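# Place assembled white housing upright on dark belt strip

## Task

Find the white housing that already has its circuit board and motor fitted, and leave it standing upright on the dark belt strip that lies just behind the white rail, with the board and motor still seated in it.

## Robot and tools

Robot: two arms, left_arm and right_arm, each carrying a parallel two-finger gripper and a wrist camera. The scene frame has its origin at table height midway between the nominal bases, +z up, +x out over the table, and left_arm on the +y side (image left/right does not follow arm names). Calibrated bases in the scene frame: left_arm at (-0.002, +0.277, +0.018) m, quat_wxyz (+1.000, 0, 0, -0.029); right_arm at (-0.021, -0.269, +0.042) m, quat_wxyz (+1.000, 0, 0, -0.001). Both bases have +z up. Every hand pose, velocity, target and wrist-camera pose is expressed in that arm's own base frame. Fixed cameras and the table are in the scene frame. Fingers point along the gripper's +z and close along its y. end_effector_position is the point between the pads, just under 1 cm behind the tips. Reported poses may be wrong by a few cm, worse at long reach.

Row layout, shared by all motion tools: 16 numbers, left_arm first then right_arm, each as x, y, z (metres), qw, qx, qy, qz (w first), opening. Both position and quaternion are absolute targets in that arm's base frame, never offsets. Opening runs from -1 (closed, 0 mm gap) to +1 (fully open, about 87 mm); about 69 mm at +0.5, 43 at 0, 18 at -0.5. Both arms must be filled in even when only one moves. An arm that should stay put and presses on nothing gets its last reported pose and intended opening repeated unchanged in every call. To keep an orientation, reuse one fixed quaternion rather than the drifted reported one. A 0 in the opening slot is a real command.

execute_actions(actions, cameras): actions is a list of actions. Each action is a table of up to 15 rows, one row per 1/30 s step; a short table repeats its final row until 15 steps are used, so one action is 0.5 s. A target more than 0.6 m from the gripper's current position along any of its axes gets the action refused for both arms. A malformed first action, or one failing that check against the last reported state, rejects the whole call. Sending an empty list just reports state and images. Each step the controller clamps the command to within 100 mm and 20 degrees of the measured pose, so a long jump needs several actions; afterwards the arm is held at the Hand target shown in the result.

move(target, speed, blend, opening_speed, blocking, cameras): moves each gripper in a straight line from its Hand target to an absolute target row (one 16-number row, or a list of up to 15 rows as waypoints), with no 0.6 m limit. speed is m/s, 0.002 to 0.5, default 0.25 (rotation up to twice that in rad/s), given once or per waypoint. blend, in metres, rounds corners at intermediate waypoints; 0 stops at each. opening_speed (0.2 or more per second on the -1..+1 scale) ramps the fingers. Openings in later waypoints apply only after all arms stop there. Moves cap at 10 s, do not avoid obstacles or the other arm, and lag more when fast. blocking=false returns after 0.5 s while motion continues, and a new move replaces the running one. The result adds a move: line such as done, off_target, moving, held or fault, plus limits (paced = clipped, held = steps withheld). Keep paths clear of each arm's own base, or its shoulder posture may flip.

wait(seconds 0 to 10): lets time pass while commands are held. stop(): brakes a running move. zoom_image(camera, region [x0,y0,x1,y1] pixels, at most 504x504): gives a closer view of the latest image from cam_high, cam_low, cam_left_wrist or cam_right_wrist. read_manual(section="licences") returns licence text only. finished_scene(scene 1 to 3) ends the scene for good, and the goal must then hold with no robot help. The first scene is practice and may be skipped.

Result lines: end_effector_position and quat per arm, Hand target (shown only when off the command by over 2 mm or 1 degree), Tool commands, grip_measured (on the opening scale, off by up to about 0.043), Joint positions (gripper last, 0 closed to 1 open), joint velocities (left out when within noise), joint torques (weight included; joints 1 to 3 wrap at ±28 N m), step readings of end_effector_position after actions, temperatures once one has moved 5 °C, MOTOR HOT at 75 °C. At 90 °C the arm folds and idles; at 100 °C it goes limp.

Gripping: note grip_measured at first contact and command about 0.04 below it for full force (about 20 N per pad), less for a lighter hold. Close slowly, since a fast close can squeeze too hard.

Practice: look at the object first with the cameras and zoom. Check pose and tilt after each move and correct for sag, which is worse when stretched. Move gently near contacts, because speed and overshoot past contact raise force. Avoid drops, releasing parts while they still move, slams, hard pushes and any arm-to-arm contact (gripper-to-gripper contact is not checked). Anything leaving the table fails the task. Keep the housing level so the board and motor stay seated. Expect occasional tugs on held parts. Long holds or stretched poses heat motors, even while thinking, which also lets simulated time run.

Each tool is called after "Request:" as a command line: name --argument value for each argument, lists and objects as JSON in quotes; but a table of rows of numbers goes row by row, as --pt "numbers of a row", without its own name.

## Session

Request:
execute_actions --actions '[]'

Scene clock: 0.00 s.
left_arm: end_effector_position=(+0.2629, +0.0140, +0.2532) grip_measured=+1.000 end_effector_quat_wxyz=(+0.671, +0.189, +0.691, -0.189) | right_arm: end_effector_position=(+0.1219, +0.2380, +0.2777) grip_measured=+0.979 end_effector_quat_wxyz=(+0.450, -0.480, +0.750, +0.067)
Joint positions: left_arm=[0.741 0.759 0.564 0.101 1.281 0.083 1] | right_arm=[1.453 1.083 1.322 -1.011 0.574 0.066 0.99]
Joint velocities: within noise
Joint torques (N m): no reading
Heat: left arm: 48 °C; right arm: 39 °C.
Hand target: left_arm +0.2632, +0.0142, +0.2578; +0.674, +0.193, +0.688, -0.185 | right_arm +0.1224, +0.2399, +0.2845; +0.458, -0.474, +0.749, +0.076
Tool commands: left_gripper/opening=+1.0 right_gripper/opening=+1.0
camera_calibration:
cam_left_wrist: T_world_to_cam=[[-0.536573, -0.842089, 0.0545548, 0.131133], [-0.746668, 0.443662, -0.495632, 0.3183], [0.393162, -0.306677, -0.866818, 0.260649], [0, 0, 0, 1]] pos_world=[0.205549, 0.0491433, 0.376541]
cam_right_wrist: T_world_to_cam=[[0.810624, -0.519289, 0.270605, -0.0435816], [-0.520408, -0.850738, -0.073625, 0.31435], [0.268447, -0.0811431, -0.959871, 0.391906], [0, 0, 0, 1]] pos_world=[0.0937126, 0.276598, 0.411117]

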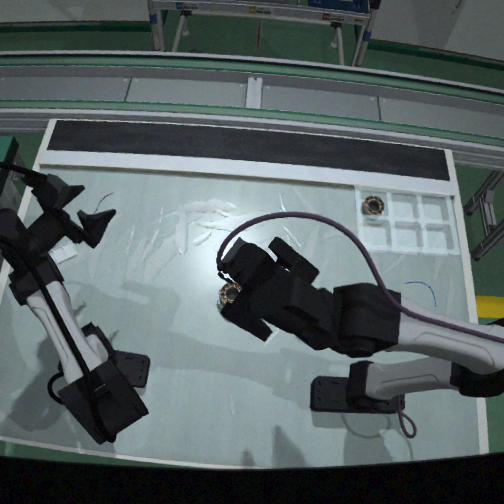

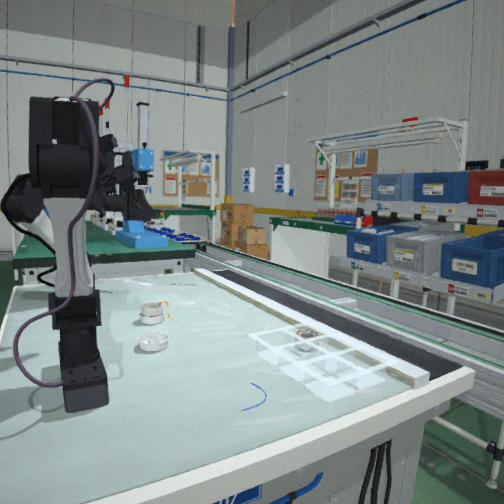

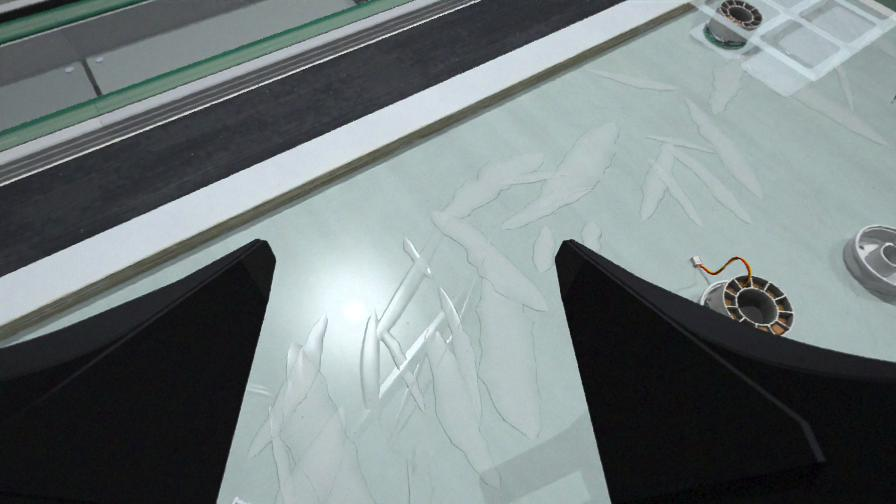

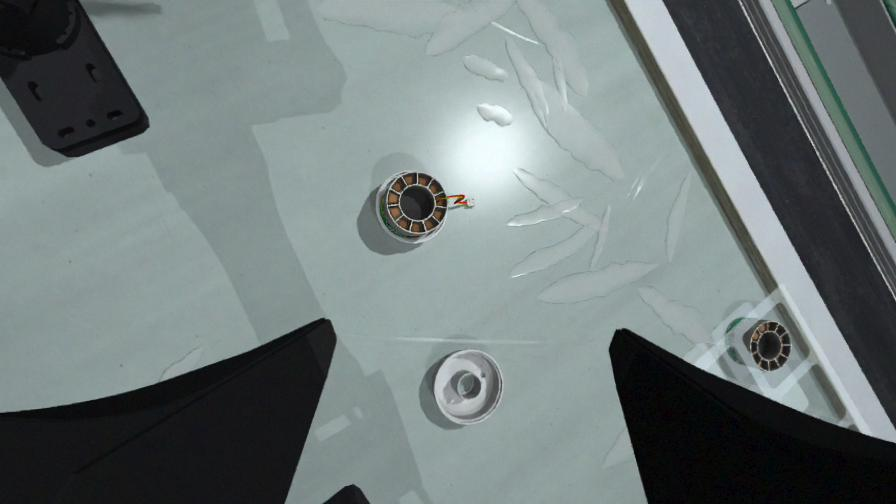

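Request:
zoom_image --camera "cam_right_wrist" --region '[340, 140, 520, 440]'

Request:
zoom_image --camera "cam_low" --region '[100, 260, 460, 420]'

Request:
zoom_image --camera "cam_high" --region '[200, 110, 480, 320]'

Request:
zoom_image --camera "cam_left_wrist" --region '[660, 230, 840, 350]'

Scaled by 1.680 from the camera's 896x504 image, which has a finer 1280x720 frame.

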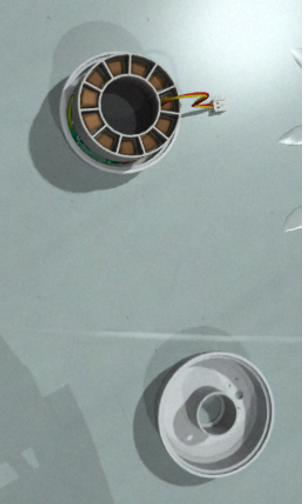

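Scaled by 1.400 from the camera's 504x504 image, which has a finer 720x720 frame.

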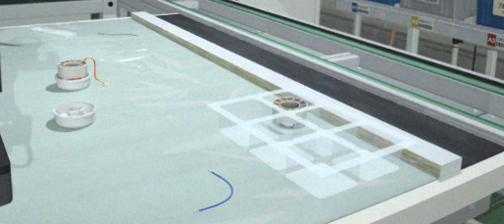

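Scaled by 1.800 from the camera's 504x504 image, which has a finer 720x720 frame.

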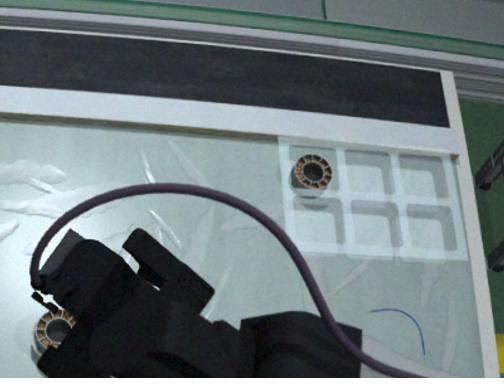

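Scaled by 2.800 from the camera's 896x504 image, which has a finer 1280x720 frame.

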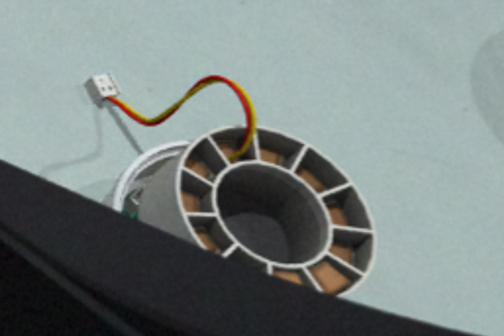

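Request:
move --target '[0.2632,0.0142,0.2578,0.674,0.193,0.688,-0.185,1,0.25,-0.05,0.28,0.3827,0,0.9239,0,1]' --cameras '[]'

Request:
move --target '[0.187,-0.273,0.18,0.3468,0.3904,0.8373,-0.1617,1,0.25,-0.05,0.28,0.3827,0,0.9239,0,1]'

Scene clock: 58.50 s.
Heat: left arm: 53 °C; right arm: 44 °C.
Off the commanded pose: left_arm 0.005 m, 1 deg | right_arm 0.015 m, 3 deg.
move: off_target (right_arm)

Scene clock: 60.97 s.
left_arm: end_effector_position=(+0.1842, -0.2684, +0.1698) grip_measured=+1.000 end_effector_quat_wxyz=(+0.335, +0.396, +0.840, -0.159) | right_arm: end_effector_position=(+0.2459, -0.0493, +0.2652) grip_measured=+0.979 end_effector_quat_wxyz=(+0.363, +0.007, +0.932, +0.003)
Joint positions: left_arm=[-1.001 1.233 1.059 -0.639 -0.08 -0.088 1] | right_arm=[-0.305 1.101 1.4 -1.151 -0.204 -0.213 0.99]
Joint torques (N m): left_arm=[-0.8 -3.14 9.87 1.75 -0.17 0] | right_arm=[-0.57 -1.14 9.2 1.34 -0.26 -0.09]
Hand target: left_arm +0.1868, -0.2729, +0.1799; +0.347, +0.390, +0.837, -0.162 | right_arm +0.2496, -0.0499, +0.2797; +0.383, +0.000, +0.924, +0.000
Off the commanded pose: left_arm 0.012 m, 2 deg | right_arm 0.015 m, 3 deg.
move: off_target (left_arm, right_arm)
camera_calibration:
cam_left_wrist: T_world_to_cam=[[-0.762012, -0.645315, 0.0539074, -0.0498065], [-0.612978, 0.745653, 0.261265, 0.271396], [-0.208795, 0.166043, -0.963761, 0.386918], [0, 0, 0, 1]]
cam_right_wrist: T_world_to_cam=[[0.00395735, -0.997088, -0.0761567, -0.0230705], [-0.997266, -0.0095549, 0.0732771, 0.253311], [-0.0737914, 0.0756585, -0.9944, 0.424323], [0, 0, 0, 1]]

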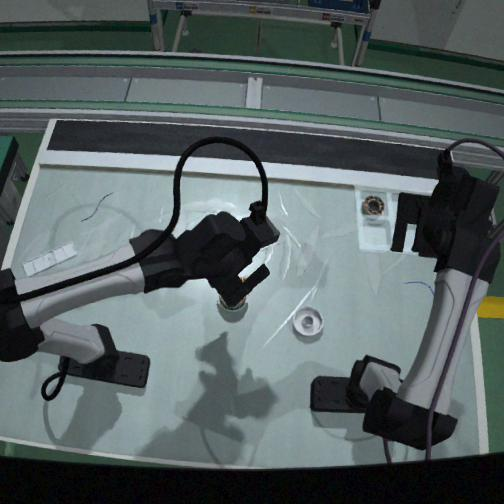

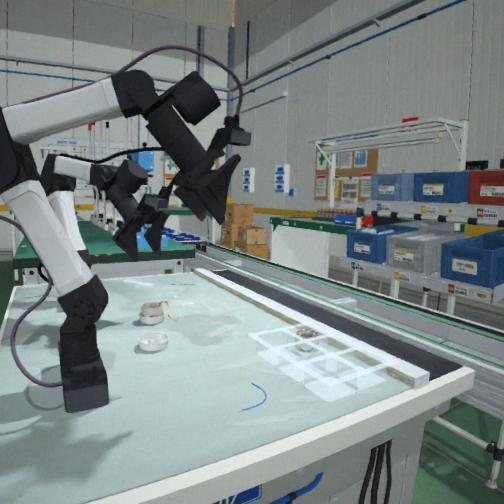

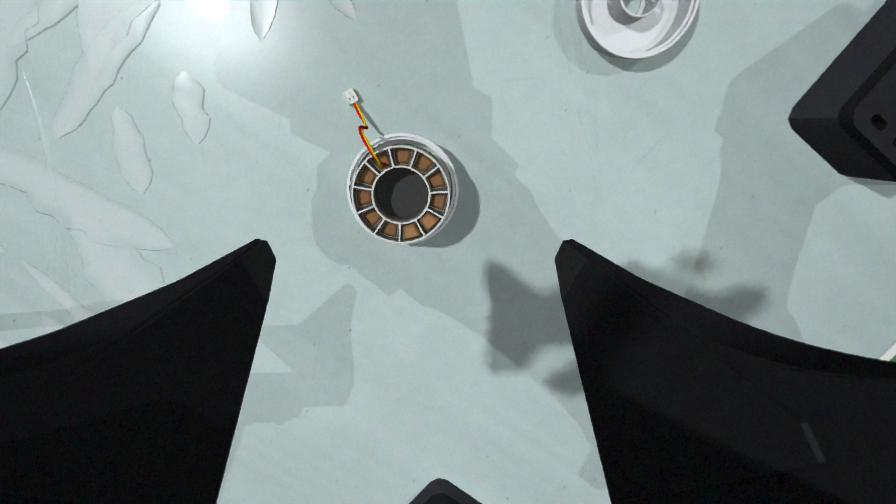

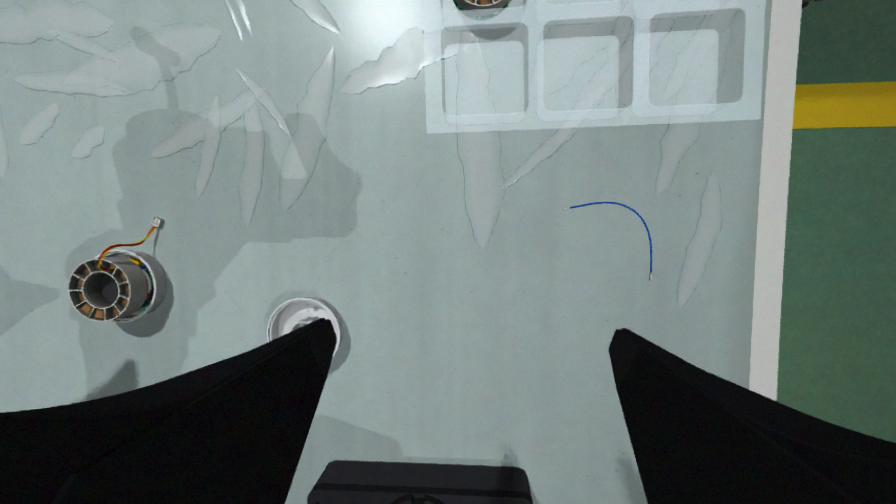

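Request:
move --target '[0.193,-0.262,0.07,0.3468,0.3904,0.8373,-0.1617,1,0.2496,-0.0499,0.2797,0.3827,0,0.9239,0,1]' --speed 0.12 --cameras '["cam_left_wrist","cam_low"]'

Scene clock: 83.60 s.
left_arm: end_effector_position=(+0.1915, -0.2608, +0.0710) grip_measured=+1.000 end_effector_quat_wxyz=(+0.347, +0.388, +0.839, -0.157) | right_arm: end_effector_position=(+0.2460, -0.0492, +0.2652) grip_measured=+0.979 end_effector_quat_wxyz=(+0.363, +0.007, +0.932, +0.003)
Joint positions: left_arm=[-0.97 1.269 0.673 -0.196 -0.078 -0.072 1] | right_arm=[-0.305 1.101 1.4 -1.151 -0.205 -0.214 0.99]
Joint torques (N m): left_arm=[0.9 -2.95 6.95 1.96 0.16 0.19] | right_arm=[-0.66 -1.37 9.05 1.34 -0.27 -0.09]
Heat: left arm: 58 °C; right arm: 49 °C.
Hand target: left_arm +0.1930, -0.2620, +0.0700; +0.347, +0.390, +0.837, -0.162 | right_arm +0.2493, -0.0498, +0.2795; +0.383, +0.000, +0.924, +0.000
Off the commanded pose: left_arm 0.002 m, 1 deg | right_arm 0.015 m, 3 deg.
move: off_target (right_arm)
camera_calibration:
cam_left_wrist: T_world_to_cam=[[-0.751145, -0.658445, 0.0472432, -0.0390628], [-0.631007, 0.737183, 0.241643, 0.298666], [-0.193936, 0.151698, -0.969214, 0.285788], [0, 0, 0, 1]]
Images, in order: cam_low, cam_left_wrist.

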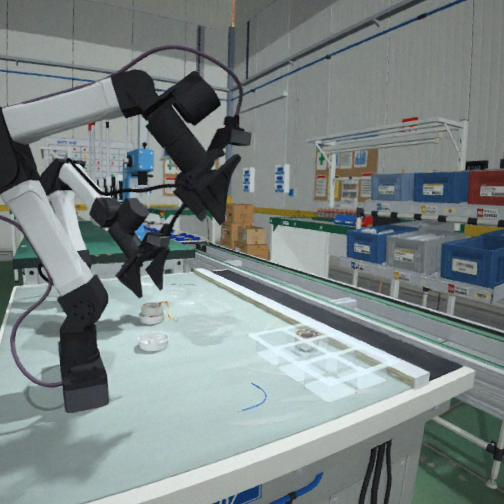

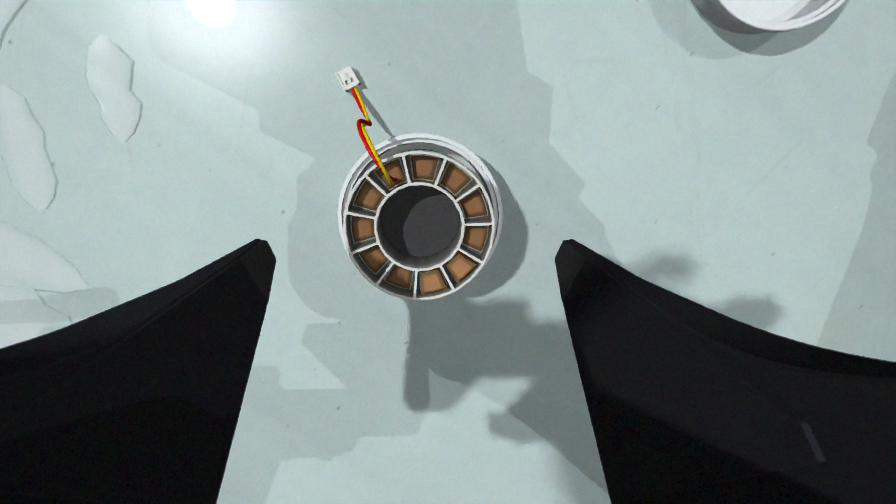

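Request:
move --target '[0.1945,-0.261,0.01,0.3468,0.3904,0.8373,-0.1617,1,0.2496,-0.0499,0.2797,0.3827,0,0.9239,0,1]' --speed 0.08 --cameras '["cam_left_wrist","cam_low"]'

Request:
zoom_image --camera "cam_low" --region '[100, 240, 220, 360]'

Scene clock: 91.93 s.
left_arm: end_effector_position=(+0.1936, -0.2607, +0.0116) grip_measured=+1.000 end_effector_quat_wxyz=(+0.348, +0.388, +0.839, -0.158) | right_arm: end_effector_position=(+0.2460, -0.0492, +0.2652) grip_measured=+0.979 end_effector_quat_wxyz=(+0.363, +0.007, +0.932, +0.003)
Joint positions: left_arm=[-0.963 1.422 0.512 0.12 -0.072 -0.067 1] | right_arm=[-0.305 1.101 1.4 -1.151 -0.205 -0.214 0.99]
Joint torques (N m): left_arm=[0.79 -3.29 6.09 1.93 0.12 0.18] | right_arm=[-0.64 -1.43 9.01 1.34 -0.27 -0.08]
Hand target: left_arm +0.1944, -0.2610, +0.0100; +0.347, +0.390, +0.837, -0.162 | right_arm +0.2493, -0.0498, +0.2795; +0.383, +0.000, +0.924, +0.000
Off the commanded pose: left_arm 0.002 m, 1 deg | right_arm 0.015 m, 3 deg.
move: off_target (right_arm)
camera_calibration:
cam_left_wrist: T_world_to_cam=[[-0.751312, -0.658211, 0.0478275, -0.0346216], [-0.63112, 0.73779, 0.239486, 0.31445], [-0.192919, 0.149744, -0.969721, 0.227936], [0, 0, 0, 1]]
Images, in order: cam_low, cam_left_wrist.

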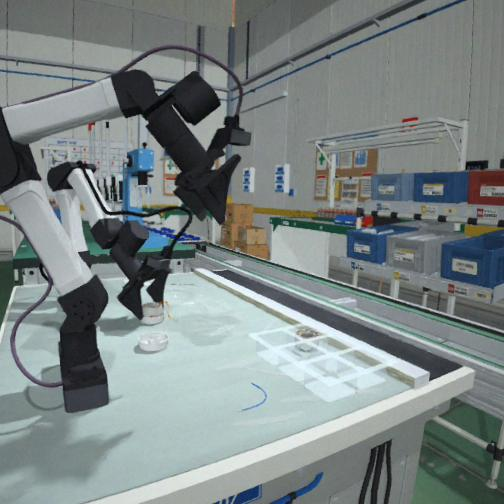

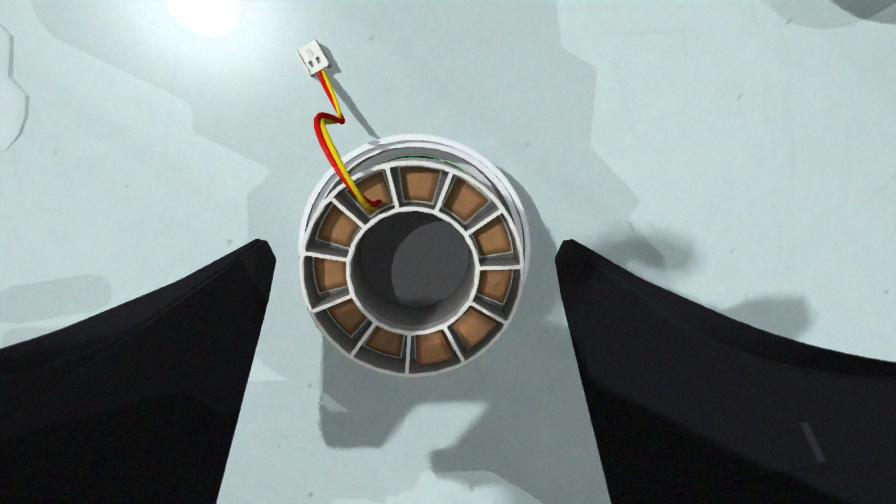

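Scaled by 4.200 from the camera's 504x504 image, which has a finer 720x720 frame.

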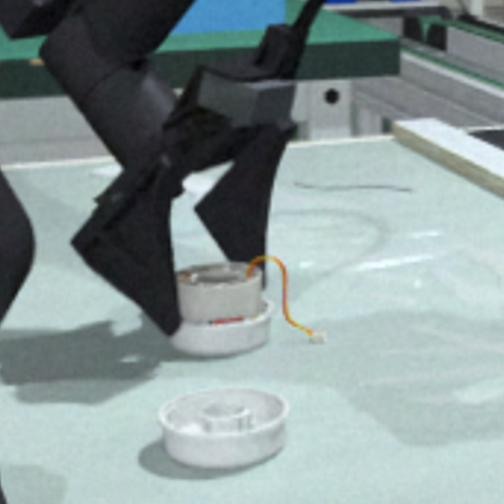

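Request:
move --target '[0.195,-0.261,-0.005,0.3468,0.3904,0.8373,-0.1617,1,0.2496,-0.0499,0.2797,0.3827,0,0.9239,0,1]' --speed 0.05 --cameras '[]'

Request:
move --target '[0.195,-0.261,-0.005,0.3468,0.3904,0.8373,-0.1617,0.25,0.2496,-0.0499,0.2797,0.3827,0,0.9239,0,1]' --opening_speed 0.4 --cameras '["cam_left_wrist","cam_low"]'

Request:
zoom_image --camera "cam_low" --region '[100, 240, 220, 360]'

Scene clock: 102.43 s.
Off the commanded pose: left_arm 0.003 m, 0 deg | right_arm 0.015 m, 3 deg.
move: off_target (right_arm)

Scene clock: 104.53 s.
left_arm: end_effector_position=(+0.1943, -0.2623, -0.0024) grip_measured=+0.478 end_effector_quat_wxyz=(+0.349, +0.389, +0.838, -0.159) | right_arm: end_effector_position=(+0.2460, -0.0492, +0.2652) grip_measured=+0.979 end_effector_quat_wxyz=(+0.363, +0.007, +0.932, +0.003)
Joint positions: left_arm=[-0.963 1.48 0.484 0.21 -0.07 -0.064 0.739] | right_arm=[-0.305 1.101 1.4 -1.151 -0.205 -0.214 0.99]
Joint torques (N m): left_arm=[0.96 -3.51 5.44 1.93 0.15 0.18] | right_arm=[-0.65 -1.21 8.98 1.33 -0.27 -0.09]
Hand target: left_arm +0.1949, -0.2610, -0.0049; +0.347, +0.390, +0.837, -0.162 | right_arm +0.2493, -0.0498, +0.2795; +0.383, +0.000, +0.924, +0.000
Off the commanded pose: left_arm 0.003 m, 0 deg | right_arm 0.015 m, 3 deg.
move: off_target (right_arm)
camera_calibration:
cam_left_wrist: T_world_to_cam=[[-0.753712, -0.655455, 0.0479285, -0.0332312], [-0.629021, 0.740596, 0.236326, 0.319707], [-0.190397, 0.147974, -0.970491, 0.213701], [0, 0, 0, 1]]
Images, in order: cam_low, cam_left_wrist.

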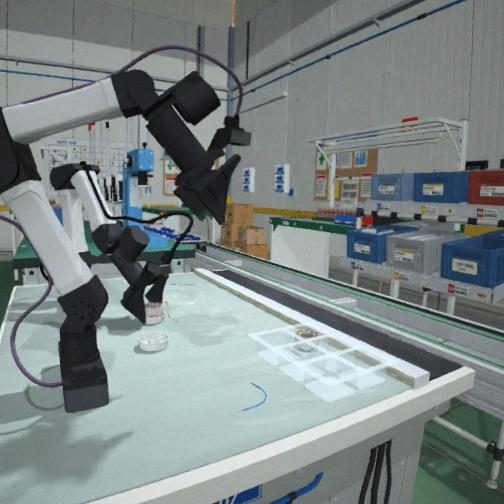

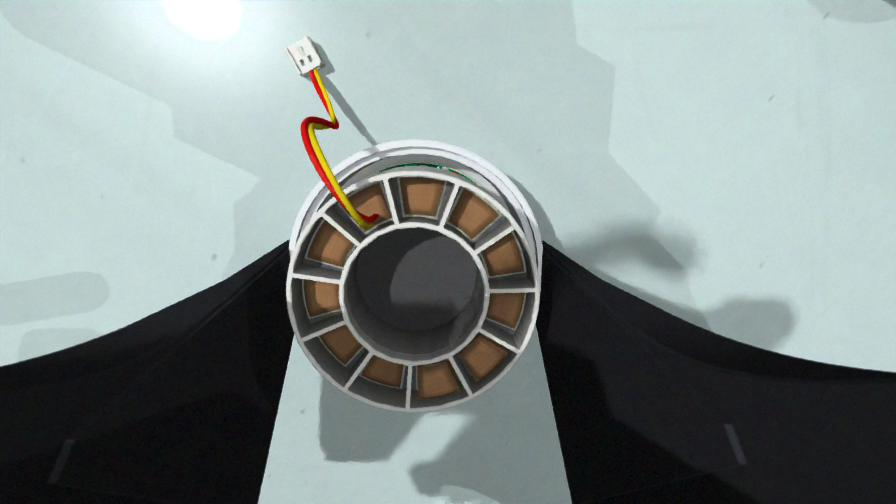

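Scaled by 4.200 from the camera's 504x504 image, which has a finer 720x720 frame.

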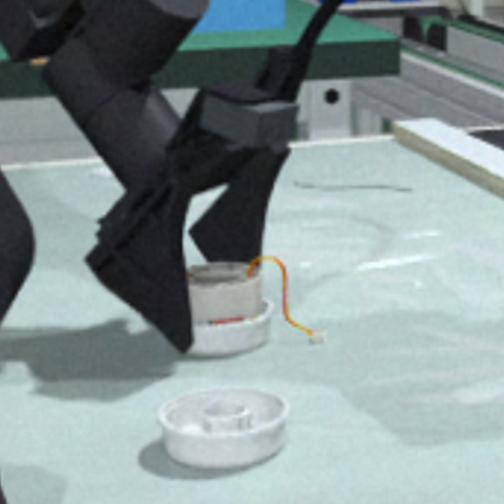

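Request:
move --pt "0.195 -0.261 0.12 0.3468 0.3904 0.8373 -0.1617 0.25 0.2496 -0.0499 0.2797 0.3827 0 0.9239 0 1" --pt "0.44 -0.04 0.15 0.3827 0 0.9239 0 0.25 0.2496 -0.0499 0.2797 0.3827 0 0.9239 0 1" --speed 0.12 --blend 0.03

Scene clock: 116.87 s.
left_arm: end_effector_position=(+0.4272, -0.0430, +0.1350) grip_measured=+0.478 end_effector_quat_wxyz=(+0.360, +0.010, +0.933, -0.004) | right_arm: end_effector_position=(+0.2460, -0.0492, +0.2652) grip_measured=+0.979 end_effector_quat_wxyz=(+0.363, +0.007, +0.932, +0.003)
Joint positions: left_arm=[-0.12 1.656 1.302 -0.482 -0.066 -0.073 0.739] | right_arm=[-0.305 1.101 1.4 -1.151 -0.205 -0.214 0.99]
Joint torques (N m): left_arm=[0.49 -6.22 10.48 1.94 -0.17 -0.01] | right_arm=[-0.66 -1.32 8.98 1.36 -0.25 -0.09]
Hand target: left_arm +0.4393, -0.0399, +0.1501; +0.383, +0.000, +0.924, +0.000 | right_arm +0.2493, -0.0498, +0.2795; +0.383, +0.000, +0.924, +0.000
Off the commanded pose: left_arm 0.020 m, 3 deg | right_arm 0.015 m, 3 deg.
move: off_target (left_arm, right_arm)
camera_calibration:
cam_left_wrist: T_world_to_cam=[[-0.00637052, -0.998654, 0.0514818, -0.0549952], [-0.958416, 0.0207862, 0.284618, 0.374618], [-0.285305, -0.0475278, -0.957258, 0.389297], [0, 0, 0, 1]]
cam_right_wrist: T_world_to_cam=[[0.00475167, -0.997062, -0.076445, -0.0230729], [-0.997271, -0.0103574, 0.0731021, 0.253346], [-0.0736792, 0.075889, -0.99439, 0.424313], [0, 0, 0, 1]]

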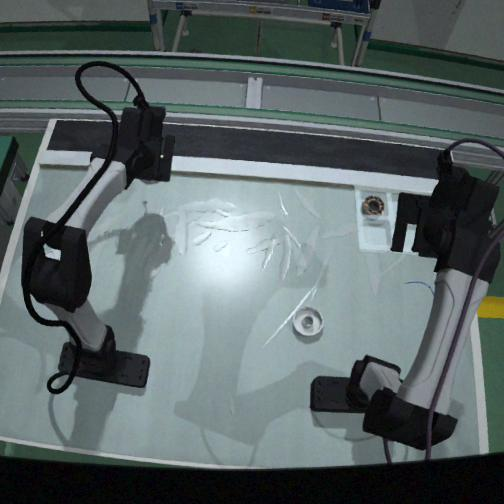

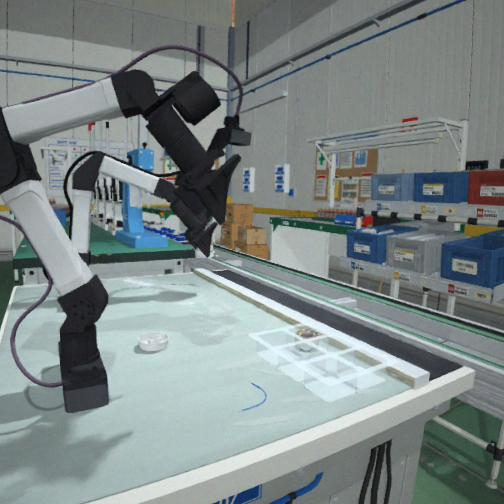

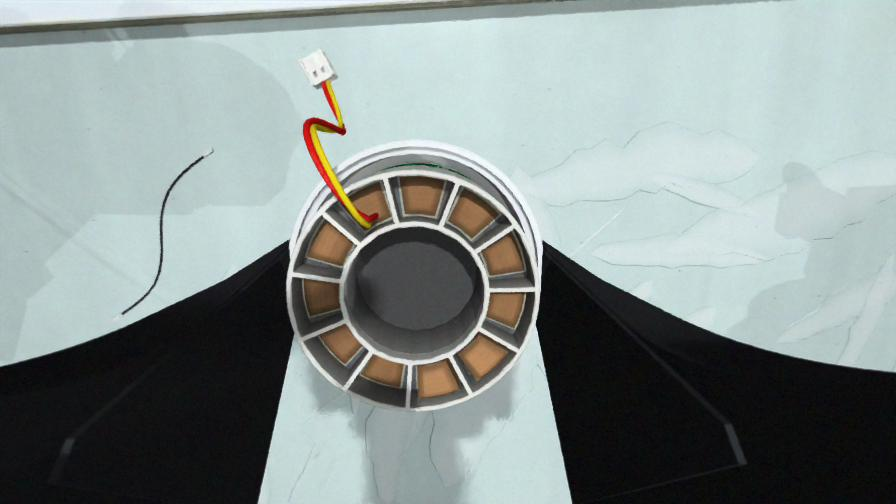

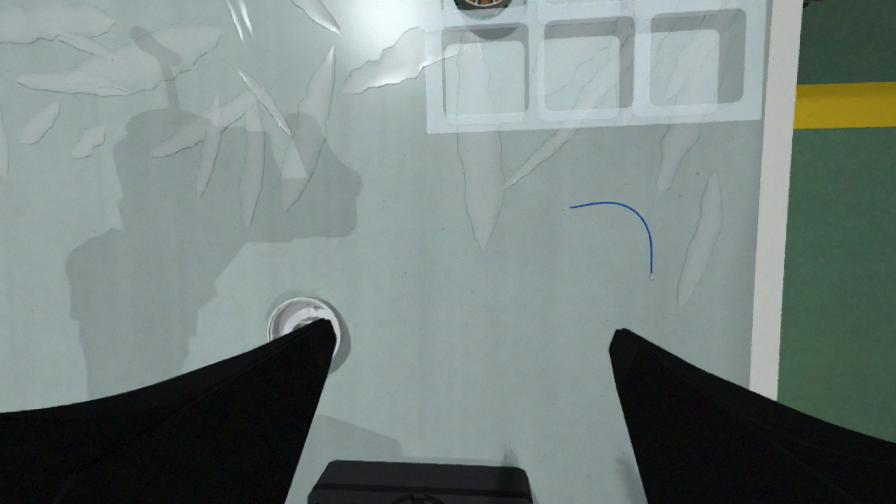

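Request:
move --target '[0.56,-0.04,0.15,0.4027,0,0.9153,0,0.25,0.2496,-0.0499,0.2797,0.3827,0,0.9239,0,1]' --speed 0.12 --cameras '["cam_high","cam_low","cam_left_wrist"]'

Request:
zoom_image --camera "cam_low" --region '[160, 220, 280, 300]'

Scene clock: 126.10 s.
left_arm: end_effector_position=(+0.5484, -0.0437, +0.1344) grip_measured=+0.478 end_effector_quat_wxyz=(+0.380, +0.000, +0.925, +0.000) | right_arm: end_effector_position=(+0.2460, -0.0491, +0.2652) grip_measured=+0.979 end_effector_quat_wxyz=(+0.363, +0.007, +0.932, +0.003)
Joint positions: left_arm=[-0.095 2.096 1.854 -0.55 -0.066 -0.068 0.739] | right_arm=[-0.305 1.101 1.4 -1.151 -0.205 -0.214 0.99]
Joint torques (N m): left_arm=[0.83 -9.61 10.66 1.98 0 0.17] | right_arm=[-0.65 -1.32 8.99 1.35 -0.25 -0.08]
Hand target: left_arm +0.5593, -0.0399, +0.1503; +0.403, +0.000, +0.915, +0.000 | right_arm +0.2493, -0.0498, +0.2795; +0.383, +0.000, +0.924, +0.000
Off the commanded pose: left_arm 0.020 m, 3 deg | right_arm 0.015 m, 3 deg.
move: off_target (left_arm, right_arm)
camera_calibration:
cam_left_wrist: T_world_to_cam=[[0.0125367, -0.998522, 0.0528788, -0.0654335], [-0.970059, 0.000682123, 0.242867, 0.502054], [-0.242544, -0.0543403, -0.968617, 0.401118], [0, 0, 0, 1]]
Images, in order: cam_high, cam_low, cam_left_wrist.

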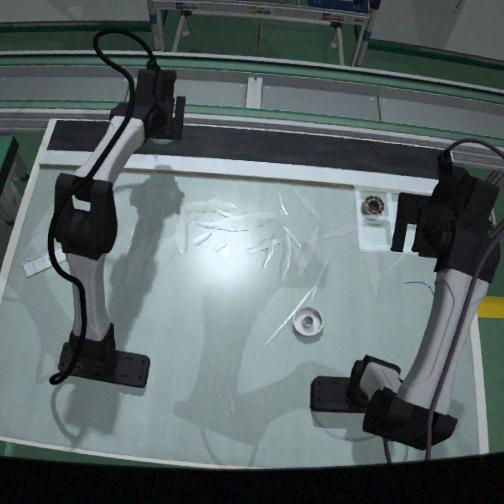

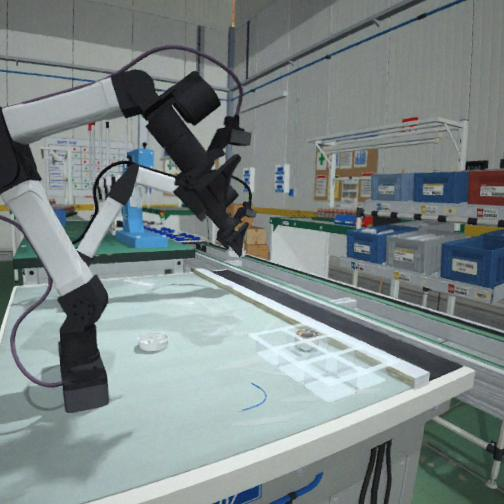

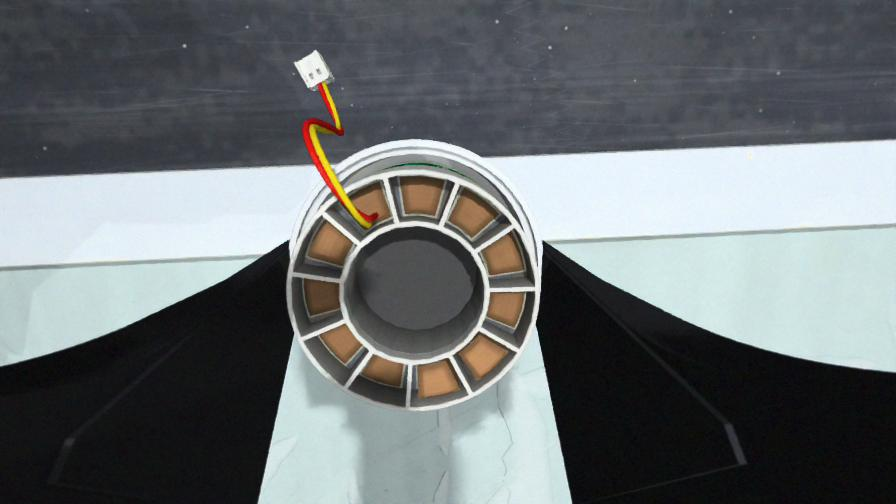

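Scaled by 4.200 from the camera's 504x504 image, which has a finer 720x720 frame.

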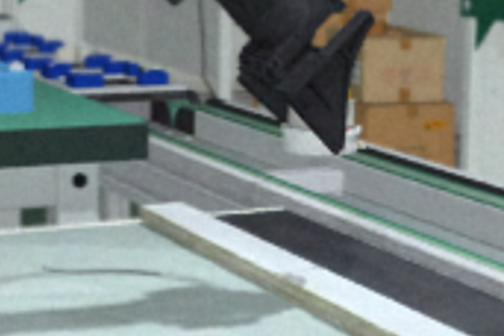

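Request:
move --pt "0.628 -0.037 0.13 0.4027 0 0.9153 0 0.25 0.2496 -0.0499 0.2797 0.3827 0 0.9239 0 1" --pt "0.63 -0.037 0.066 0.4027 0 0.9153 0 0.25 0.2496 -0.0499 0.2797 0.3827 0 0.9239 0 1" --speed 0.1 --blend 0.02 --cameras '["cam_high","cam_low","cam_left_wrist"]'

Request:
zoom_image --camera "cam_low" --region '[180, 220, 300, 300]'

Scene clock: 138.10 s.
left_arm: end_effector_position=(+0.6221, -0.0391, +0.0597) grip_measured=+0.478 end_effector_quat_wxyz=(+0.386, -0.003, +0.922, +0.004) | right_arm: end_effector_position=(+0.2460, -0.0491, +0.2652) grip_measured=+0.979 end_effector_quat_wxyz=(+0.363, +0.007, +0.932, +0.003)
Joint positions: left_arm=[-0.077 2.451 2.143 -0.472 -0.065 -0.056 0.739] | right_arm=[-0.305 1.101 1.4 -1.151 -0.205 -0.214 0.99]
Joint torques (N m): left_arm=[0.8 -11.89 7.86 2.16 0.14 0.19] | right_arm=[-0.61 -1.25 9.01 1.35 -0.27 -0.1]
Hand target: left_arm +0.6296, -0.0369, +0.0661; +0.402, +0.000, +0.915, +0.000 | right_arm +0.2493, -0.0498, +0.2795; +0.383, +0.000, +0.924, +0.000
Off the commanded pose: left_arm 0.010 m, 2 deg | right_arm 0.015 m, 3 deg.
move: off_target (right_arm)
camera_calibration:
cam_left_wrist: T_world_to_cam=[[0.0209074, -0.998703, 0.0464257, -0.0627086], [-0.973141, -0.00968016, 0.230008, 0.593983], [-0.22926, -0.0499876, -0.972081, 0.33898], [0, 0, 0, 1]]
Images, in order: cam_high, cam_low, cam_left_wrist.

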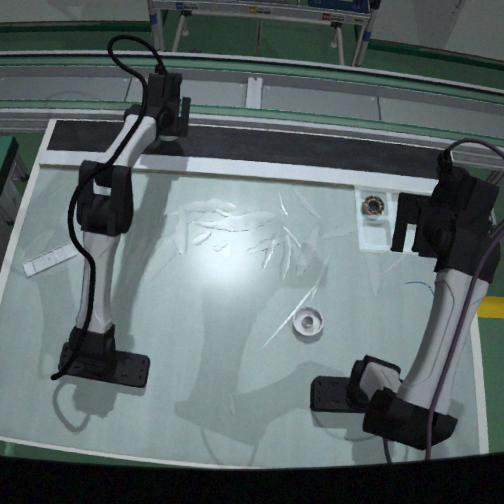

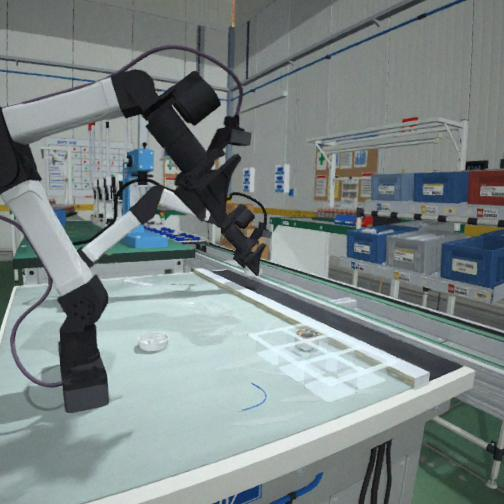

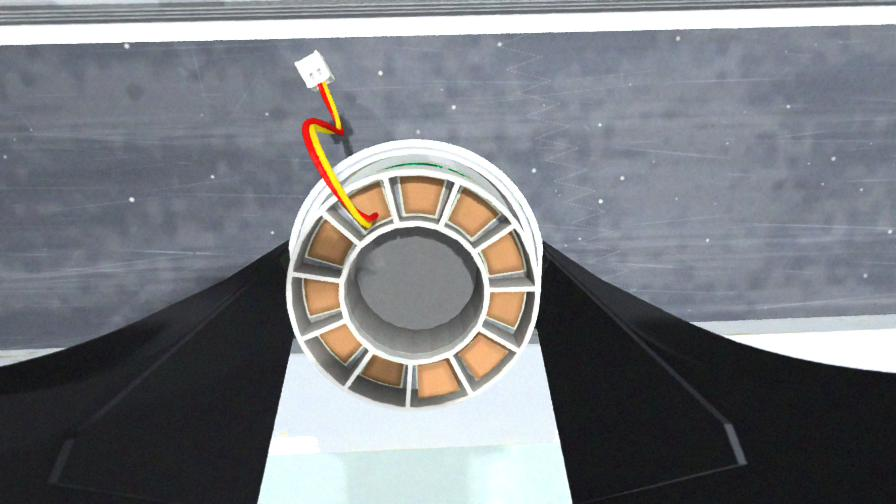

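Scaled by 4.200 from the camera's 504x504 image, which has a finer 720x720 frame.

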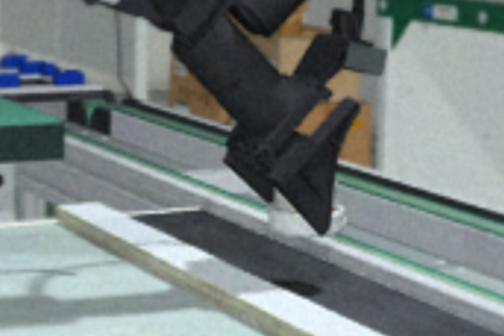

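Request:
move --target '[0.628,-0.037,0.02,0.4,0,0.9165,0,0.25,0.2496,-0.0499,0.2797,0.3827,0,0.9239,0,1]' --speed 0.06 --cameras '["cam_low","cam_left_wrist"]'

Request:
zoom_image --camera "cam_low" --region '[200, 230, 290, 290]'

Scene clock: 146.87 s.
left_arm: end_effector_position=(+0.6208, -0.0391, +0.0158) grip_measured=+0.478 end_effector_quat_wxyz=(+0.386, -0.003, +0.923, +0.004) | right_arm: end_effector_position=(+0.2460, -0.0491, +0.2652) grip_measured=+0.979 end_effector_quat_wxyz=(+0.363, +0.007, +0.932, +0.003)
Joint positions: left_arm=[-0.077 2.479 2.018 -0.321 -0.065 -0.056 0.739] | right_arm=[-0.305 1.101 1.4 -1.151 -0.205 -0.214 0.99]
Joint torques (N m): left_arm=[0.73 -11.66 7.57 2.14 0.14 0.17] | right_arm=[-0.53 -1.35 9.02 1.35 -0.25 -0.08]
Heat: left arm: 56 °C; right arm: 54 °C.
Hand target: left_arm +0.6278, -0.0369, +0.0202; +0.400, +0.000, +0.917, +0.000 | right_arm +0.2493, -0.0498, +0.2795; +0.383, +0.000, +0.924, +0.000
Off the commanded pose: left_arm 0.009 m, 2 deg | right_arm 0.015 m, 3 deg.
move: off_target (right_arm)
camera_calibration:
cam_left_wrist: T_world_to_cam=[[0.0207084, -0.998702, 0.046543, -0.060487], [-0.972787, -0.00938187, 0.23151, 0.6026], [-0.230773, -0.0500706, -0.971719, 0.296907], [0, 0, 0, 1]]
Images, in order: cam_low, cam_left_wrist.

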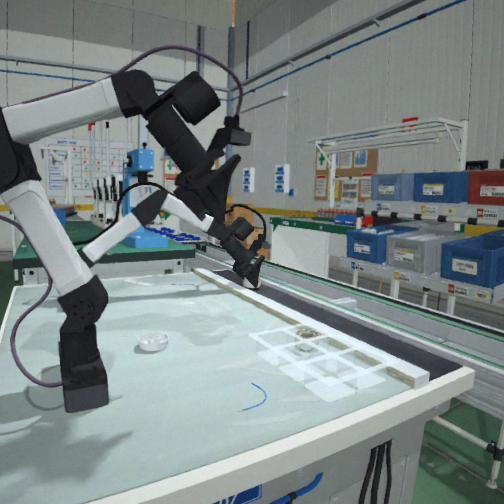

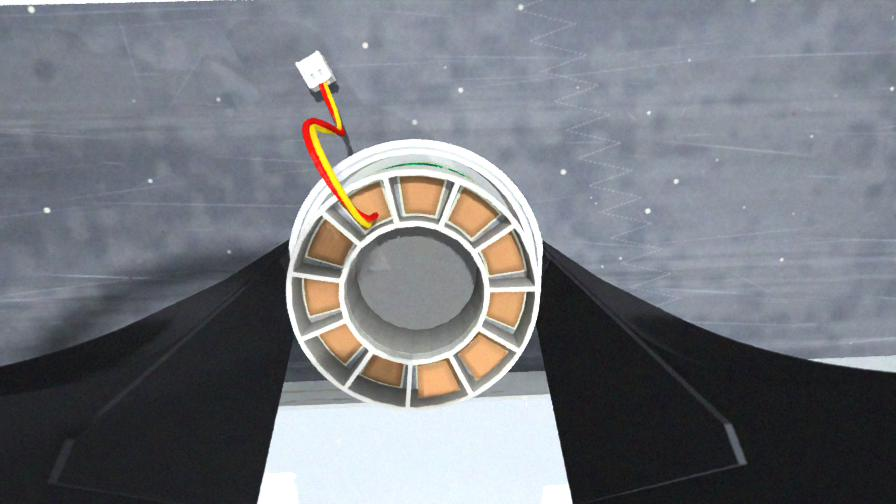

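Scaled by 5.600 from the camera's 504x504 image, which has a finer 720x720 frame.

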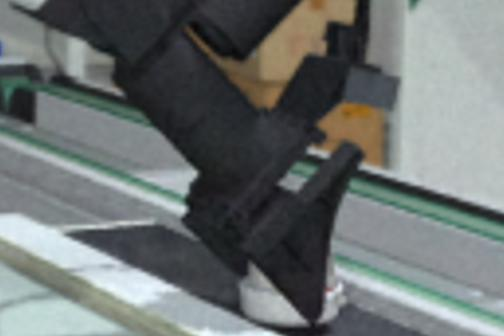

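Request:
move --target '[0.628,-0.037,0.007,0.4,0,0.9165,0,0.25,0.2496,-0.0499,0.2797,0.3827,0,0.9239,0,1]' --speed 0.025 --cameras '["cam_left_wrist"]'

Request:
move --target '[0.628,-0.037,0.0,0.4,0,0.9165,0,0.25,0.2496,-0.0499,0.2797,0.3827,0,0.9239,0,1]' --speed 0.02 --cameras '["cam_low","cam_left_wrist"]'

Request:
zoom_image --camera "cam_low" --region '[200, 230, 290, 290]'

Scene clock: 152.20 s.
Off the commanded pose: left_arm 0.006 m, 1 deg | right_arm 0.015 m, 3 deg.
move: off_target (right_arm)
camera_calibration:
cam_left_wrist: T_world_to_cam=[[0.0199893, -0.99866, 0.0477386, -0.0599152], [-0.974942, -0.00888902, 0.222279, 0.607692], [-0.221557, -0.0509856, -0.973814, 0.283663], [0, 0, 0, 1]]
Images, in order: cam_left_wrist.

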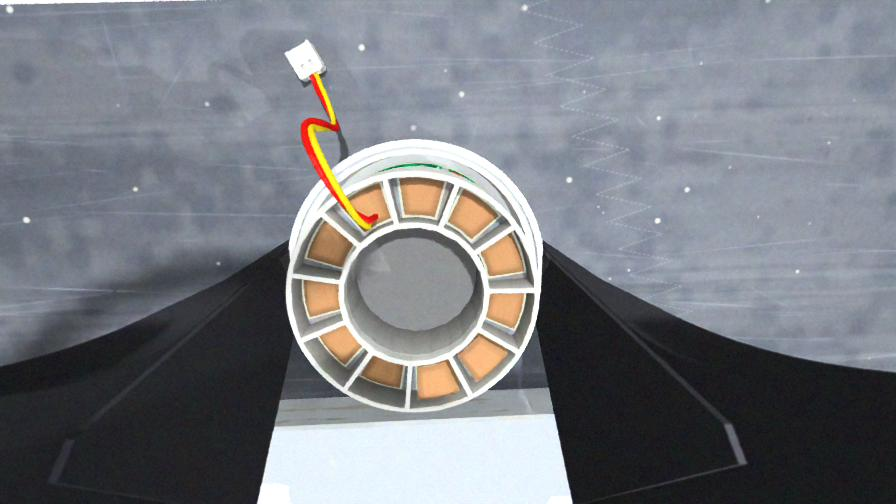

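Scene clock: 153.07 s.
left_arm: end_effector_position=(+0.6258, -0.0395, +0.0064) grip_measured=+0.478 end_effector_quat_wxyz=(+0.398, -0.003, +0.917, +0.003) | right_arm: end_effector_position=(+0.2460, -0.0491, +0.2652) grip_measured=+0.979 end_effector_quat_wxyz=(+0.363, +0.007, +0.932, +0.003)
Joint positions: left_arm=[-0.077 2.492 1.989 -0.251 -0.064 -0.055 0.739] | right_arm=[-0.305 1.101 1.4 -1.151 -0.205 -0.214 0.99]
Joint torques (N m): left_arm=[0.72 -10.88 6.9 2.11 0.14 0.17] | right_arm=[-0.65 -1.29 9.09 1.35 -0.26 -0.07]
Hand target: left_arm +0.6278, -0.0370, +0.0002; +0.400, +0.000, +0.917, +0.000 | right_arm +0.2493, -0.0498, +0.2795; +0.383, +0.000, +0.924, +0.000
Off the commanded pose: left_arm 0.007 m, 1 deg | right_arm 0.015 m, 3 deg.
move: off_target (right_arm)
camera_calibration:
cam_left_wrist: T_world_to_cam=[[0.0186376, -0.998633, 0.048843, -0.0592921], [-0.978607, -0.00820926, 0.205574, 0.613504], [-0.204892, -0.0516295, -0.977422, 0.272674], [0, 0, 0, 1]]
Images, in order: cam_low, cam_left_wrist.

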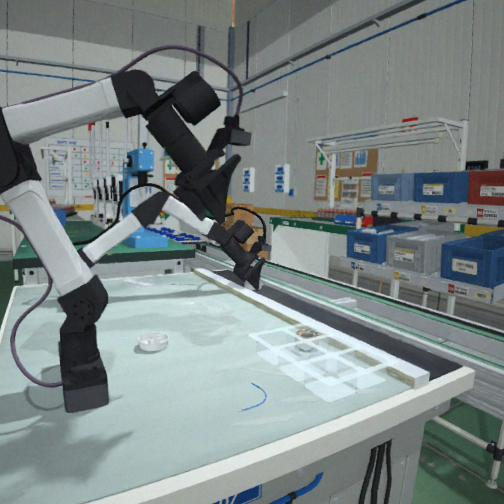

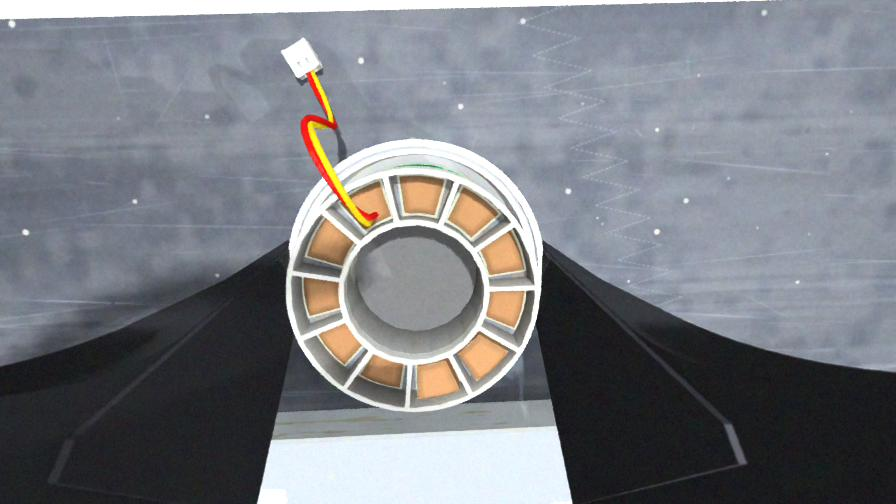

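Scaled by 5.600 from the camera's 504x504 image, which has a finer 720x720 frame.

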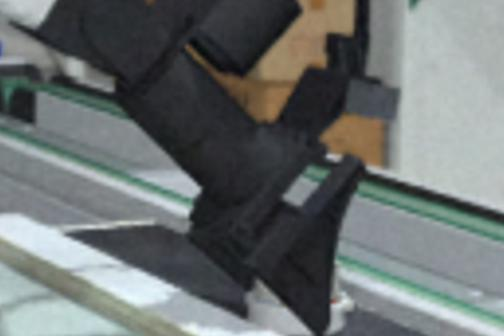

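Request:
move --target '[0.624,-0.037,0.004,0.388,0,0.9217,0,0.25,0.2496,-0.0499,0.2797,0.3827,0,0.9239,0,1]' --speed 0.02 --cameras '["cam_low","cam_left_wrist"]'

Request:
zoom_image --camera "cam_low" --region '[200, 230, 290, 290]'

Scene clock: 159.03 s.
left_arm: end_effector_position=(+0.6249, -0.0394, +0.0054) grip_measured=+0.478 end_effector_quat_wxyz=(+0.396, -0.002, +0.918, +0.003) | right_arm: end_effector_position=(+0.2460, -0.0491, +0.2652) grip_measured=+0.979 end_effector_quat_wxyz=(+0.363, +0.007, +0.932, +0.003)
Joint positions: left_arm=[-0.077 2.493 1.989 -0.255 -0.064 -0.055 0.739] | right_arm=[-0.305 1.101 1.4 -1.151 -0.205 -0.214 0.99]
Joint torques (N m): left_arm=[0.7 -11.28 8.9 1.51 0.15 0.15] | right_arm=[-0.68 -1.29 9.07 1.34 -0.27 -0.08]
Hand target: left_arm +0.6240, -0.0370, +0.0040; +0.388, +0.000, +0.921, +0.000 | right_arm +0.2493, -0.0498, +0.2795; +0.383, +0.000, +0.924, +0.000
Off the commanded pose: left_arm 0.003 m, 1 deg | right_arm 0.015 m, 3 deg.
move: off_target (right_arm)
camera_calibration:
cam_left_wrist: T_world_to_cam=[[0.0186163, -0.998669, 0.0480904, -0.0591226], [-0.97758, -0.00809112, 0.210408, 0.612093], [-0.209739, -0.0509293, -0.97643, 0.274623], [0, 0, 0, 1]]
Images, in order: cam_low, cam_left_wrist.

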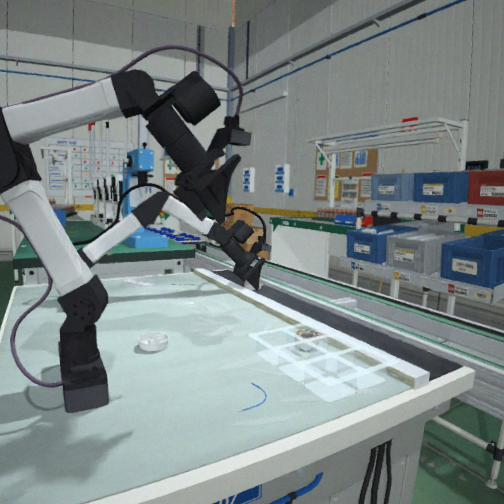

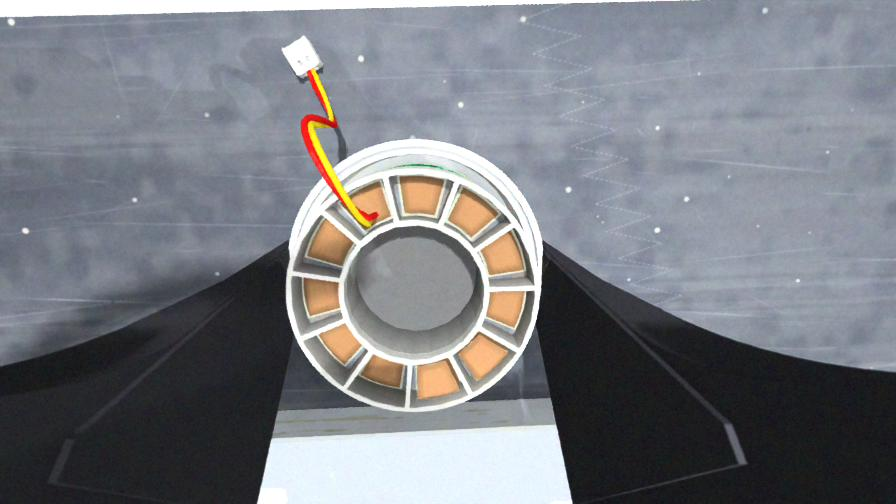

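Scaled by 5.600 from the camera's 504x504 image, which has a finer 720x720 frame.

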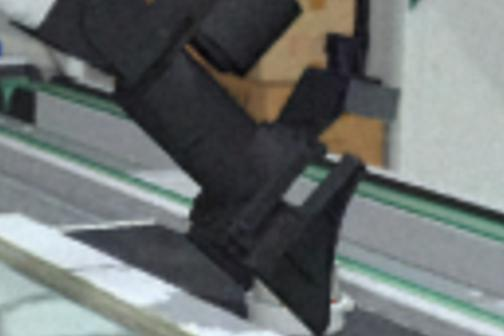

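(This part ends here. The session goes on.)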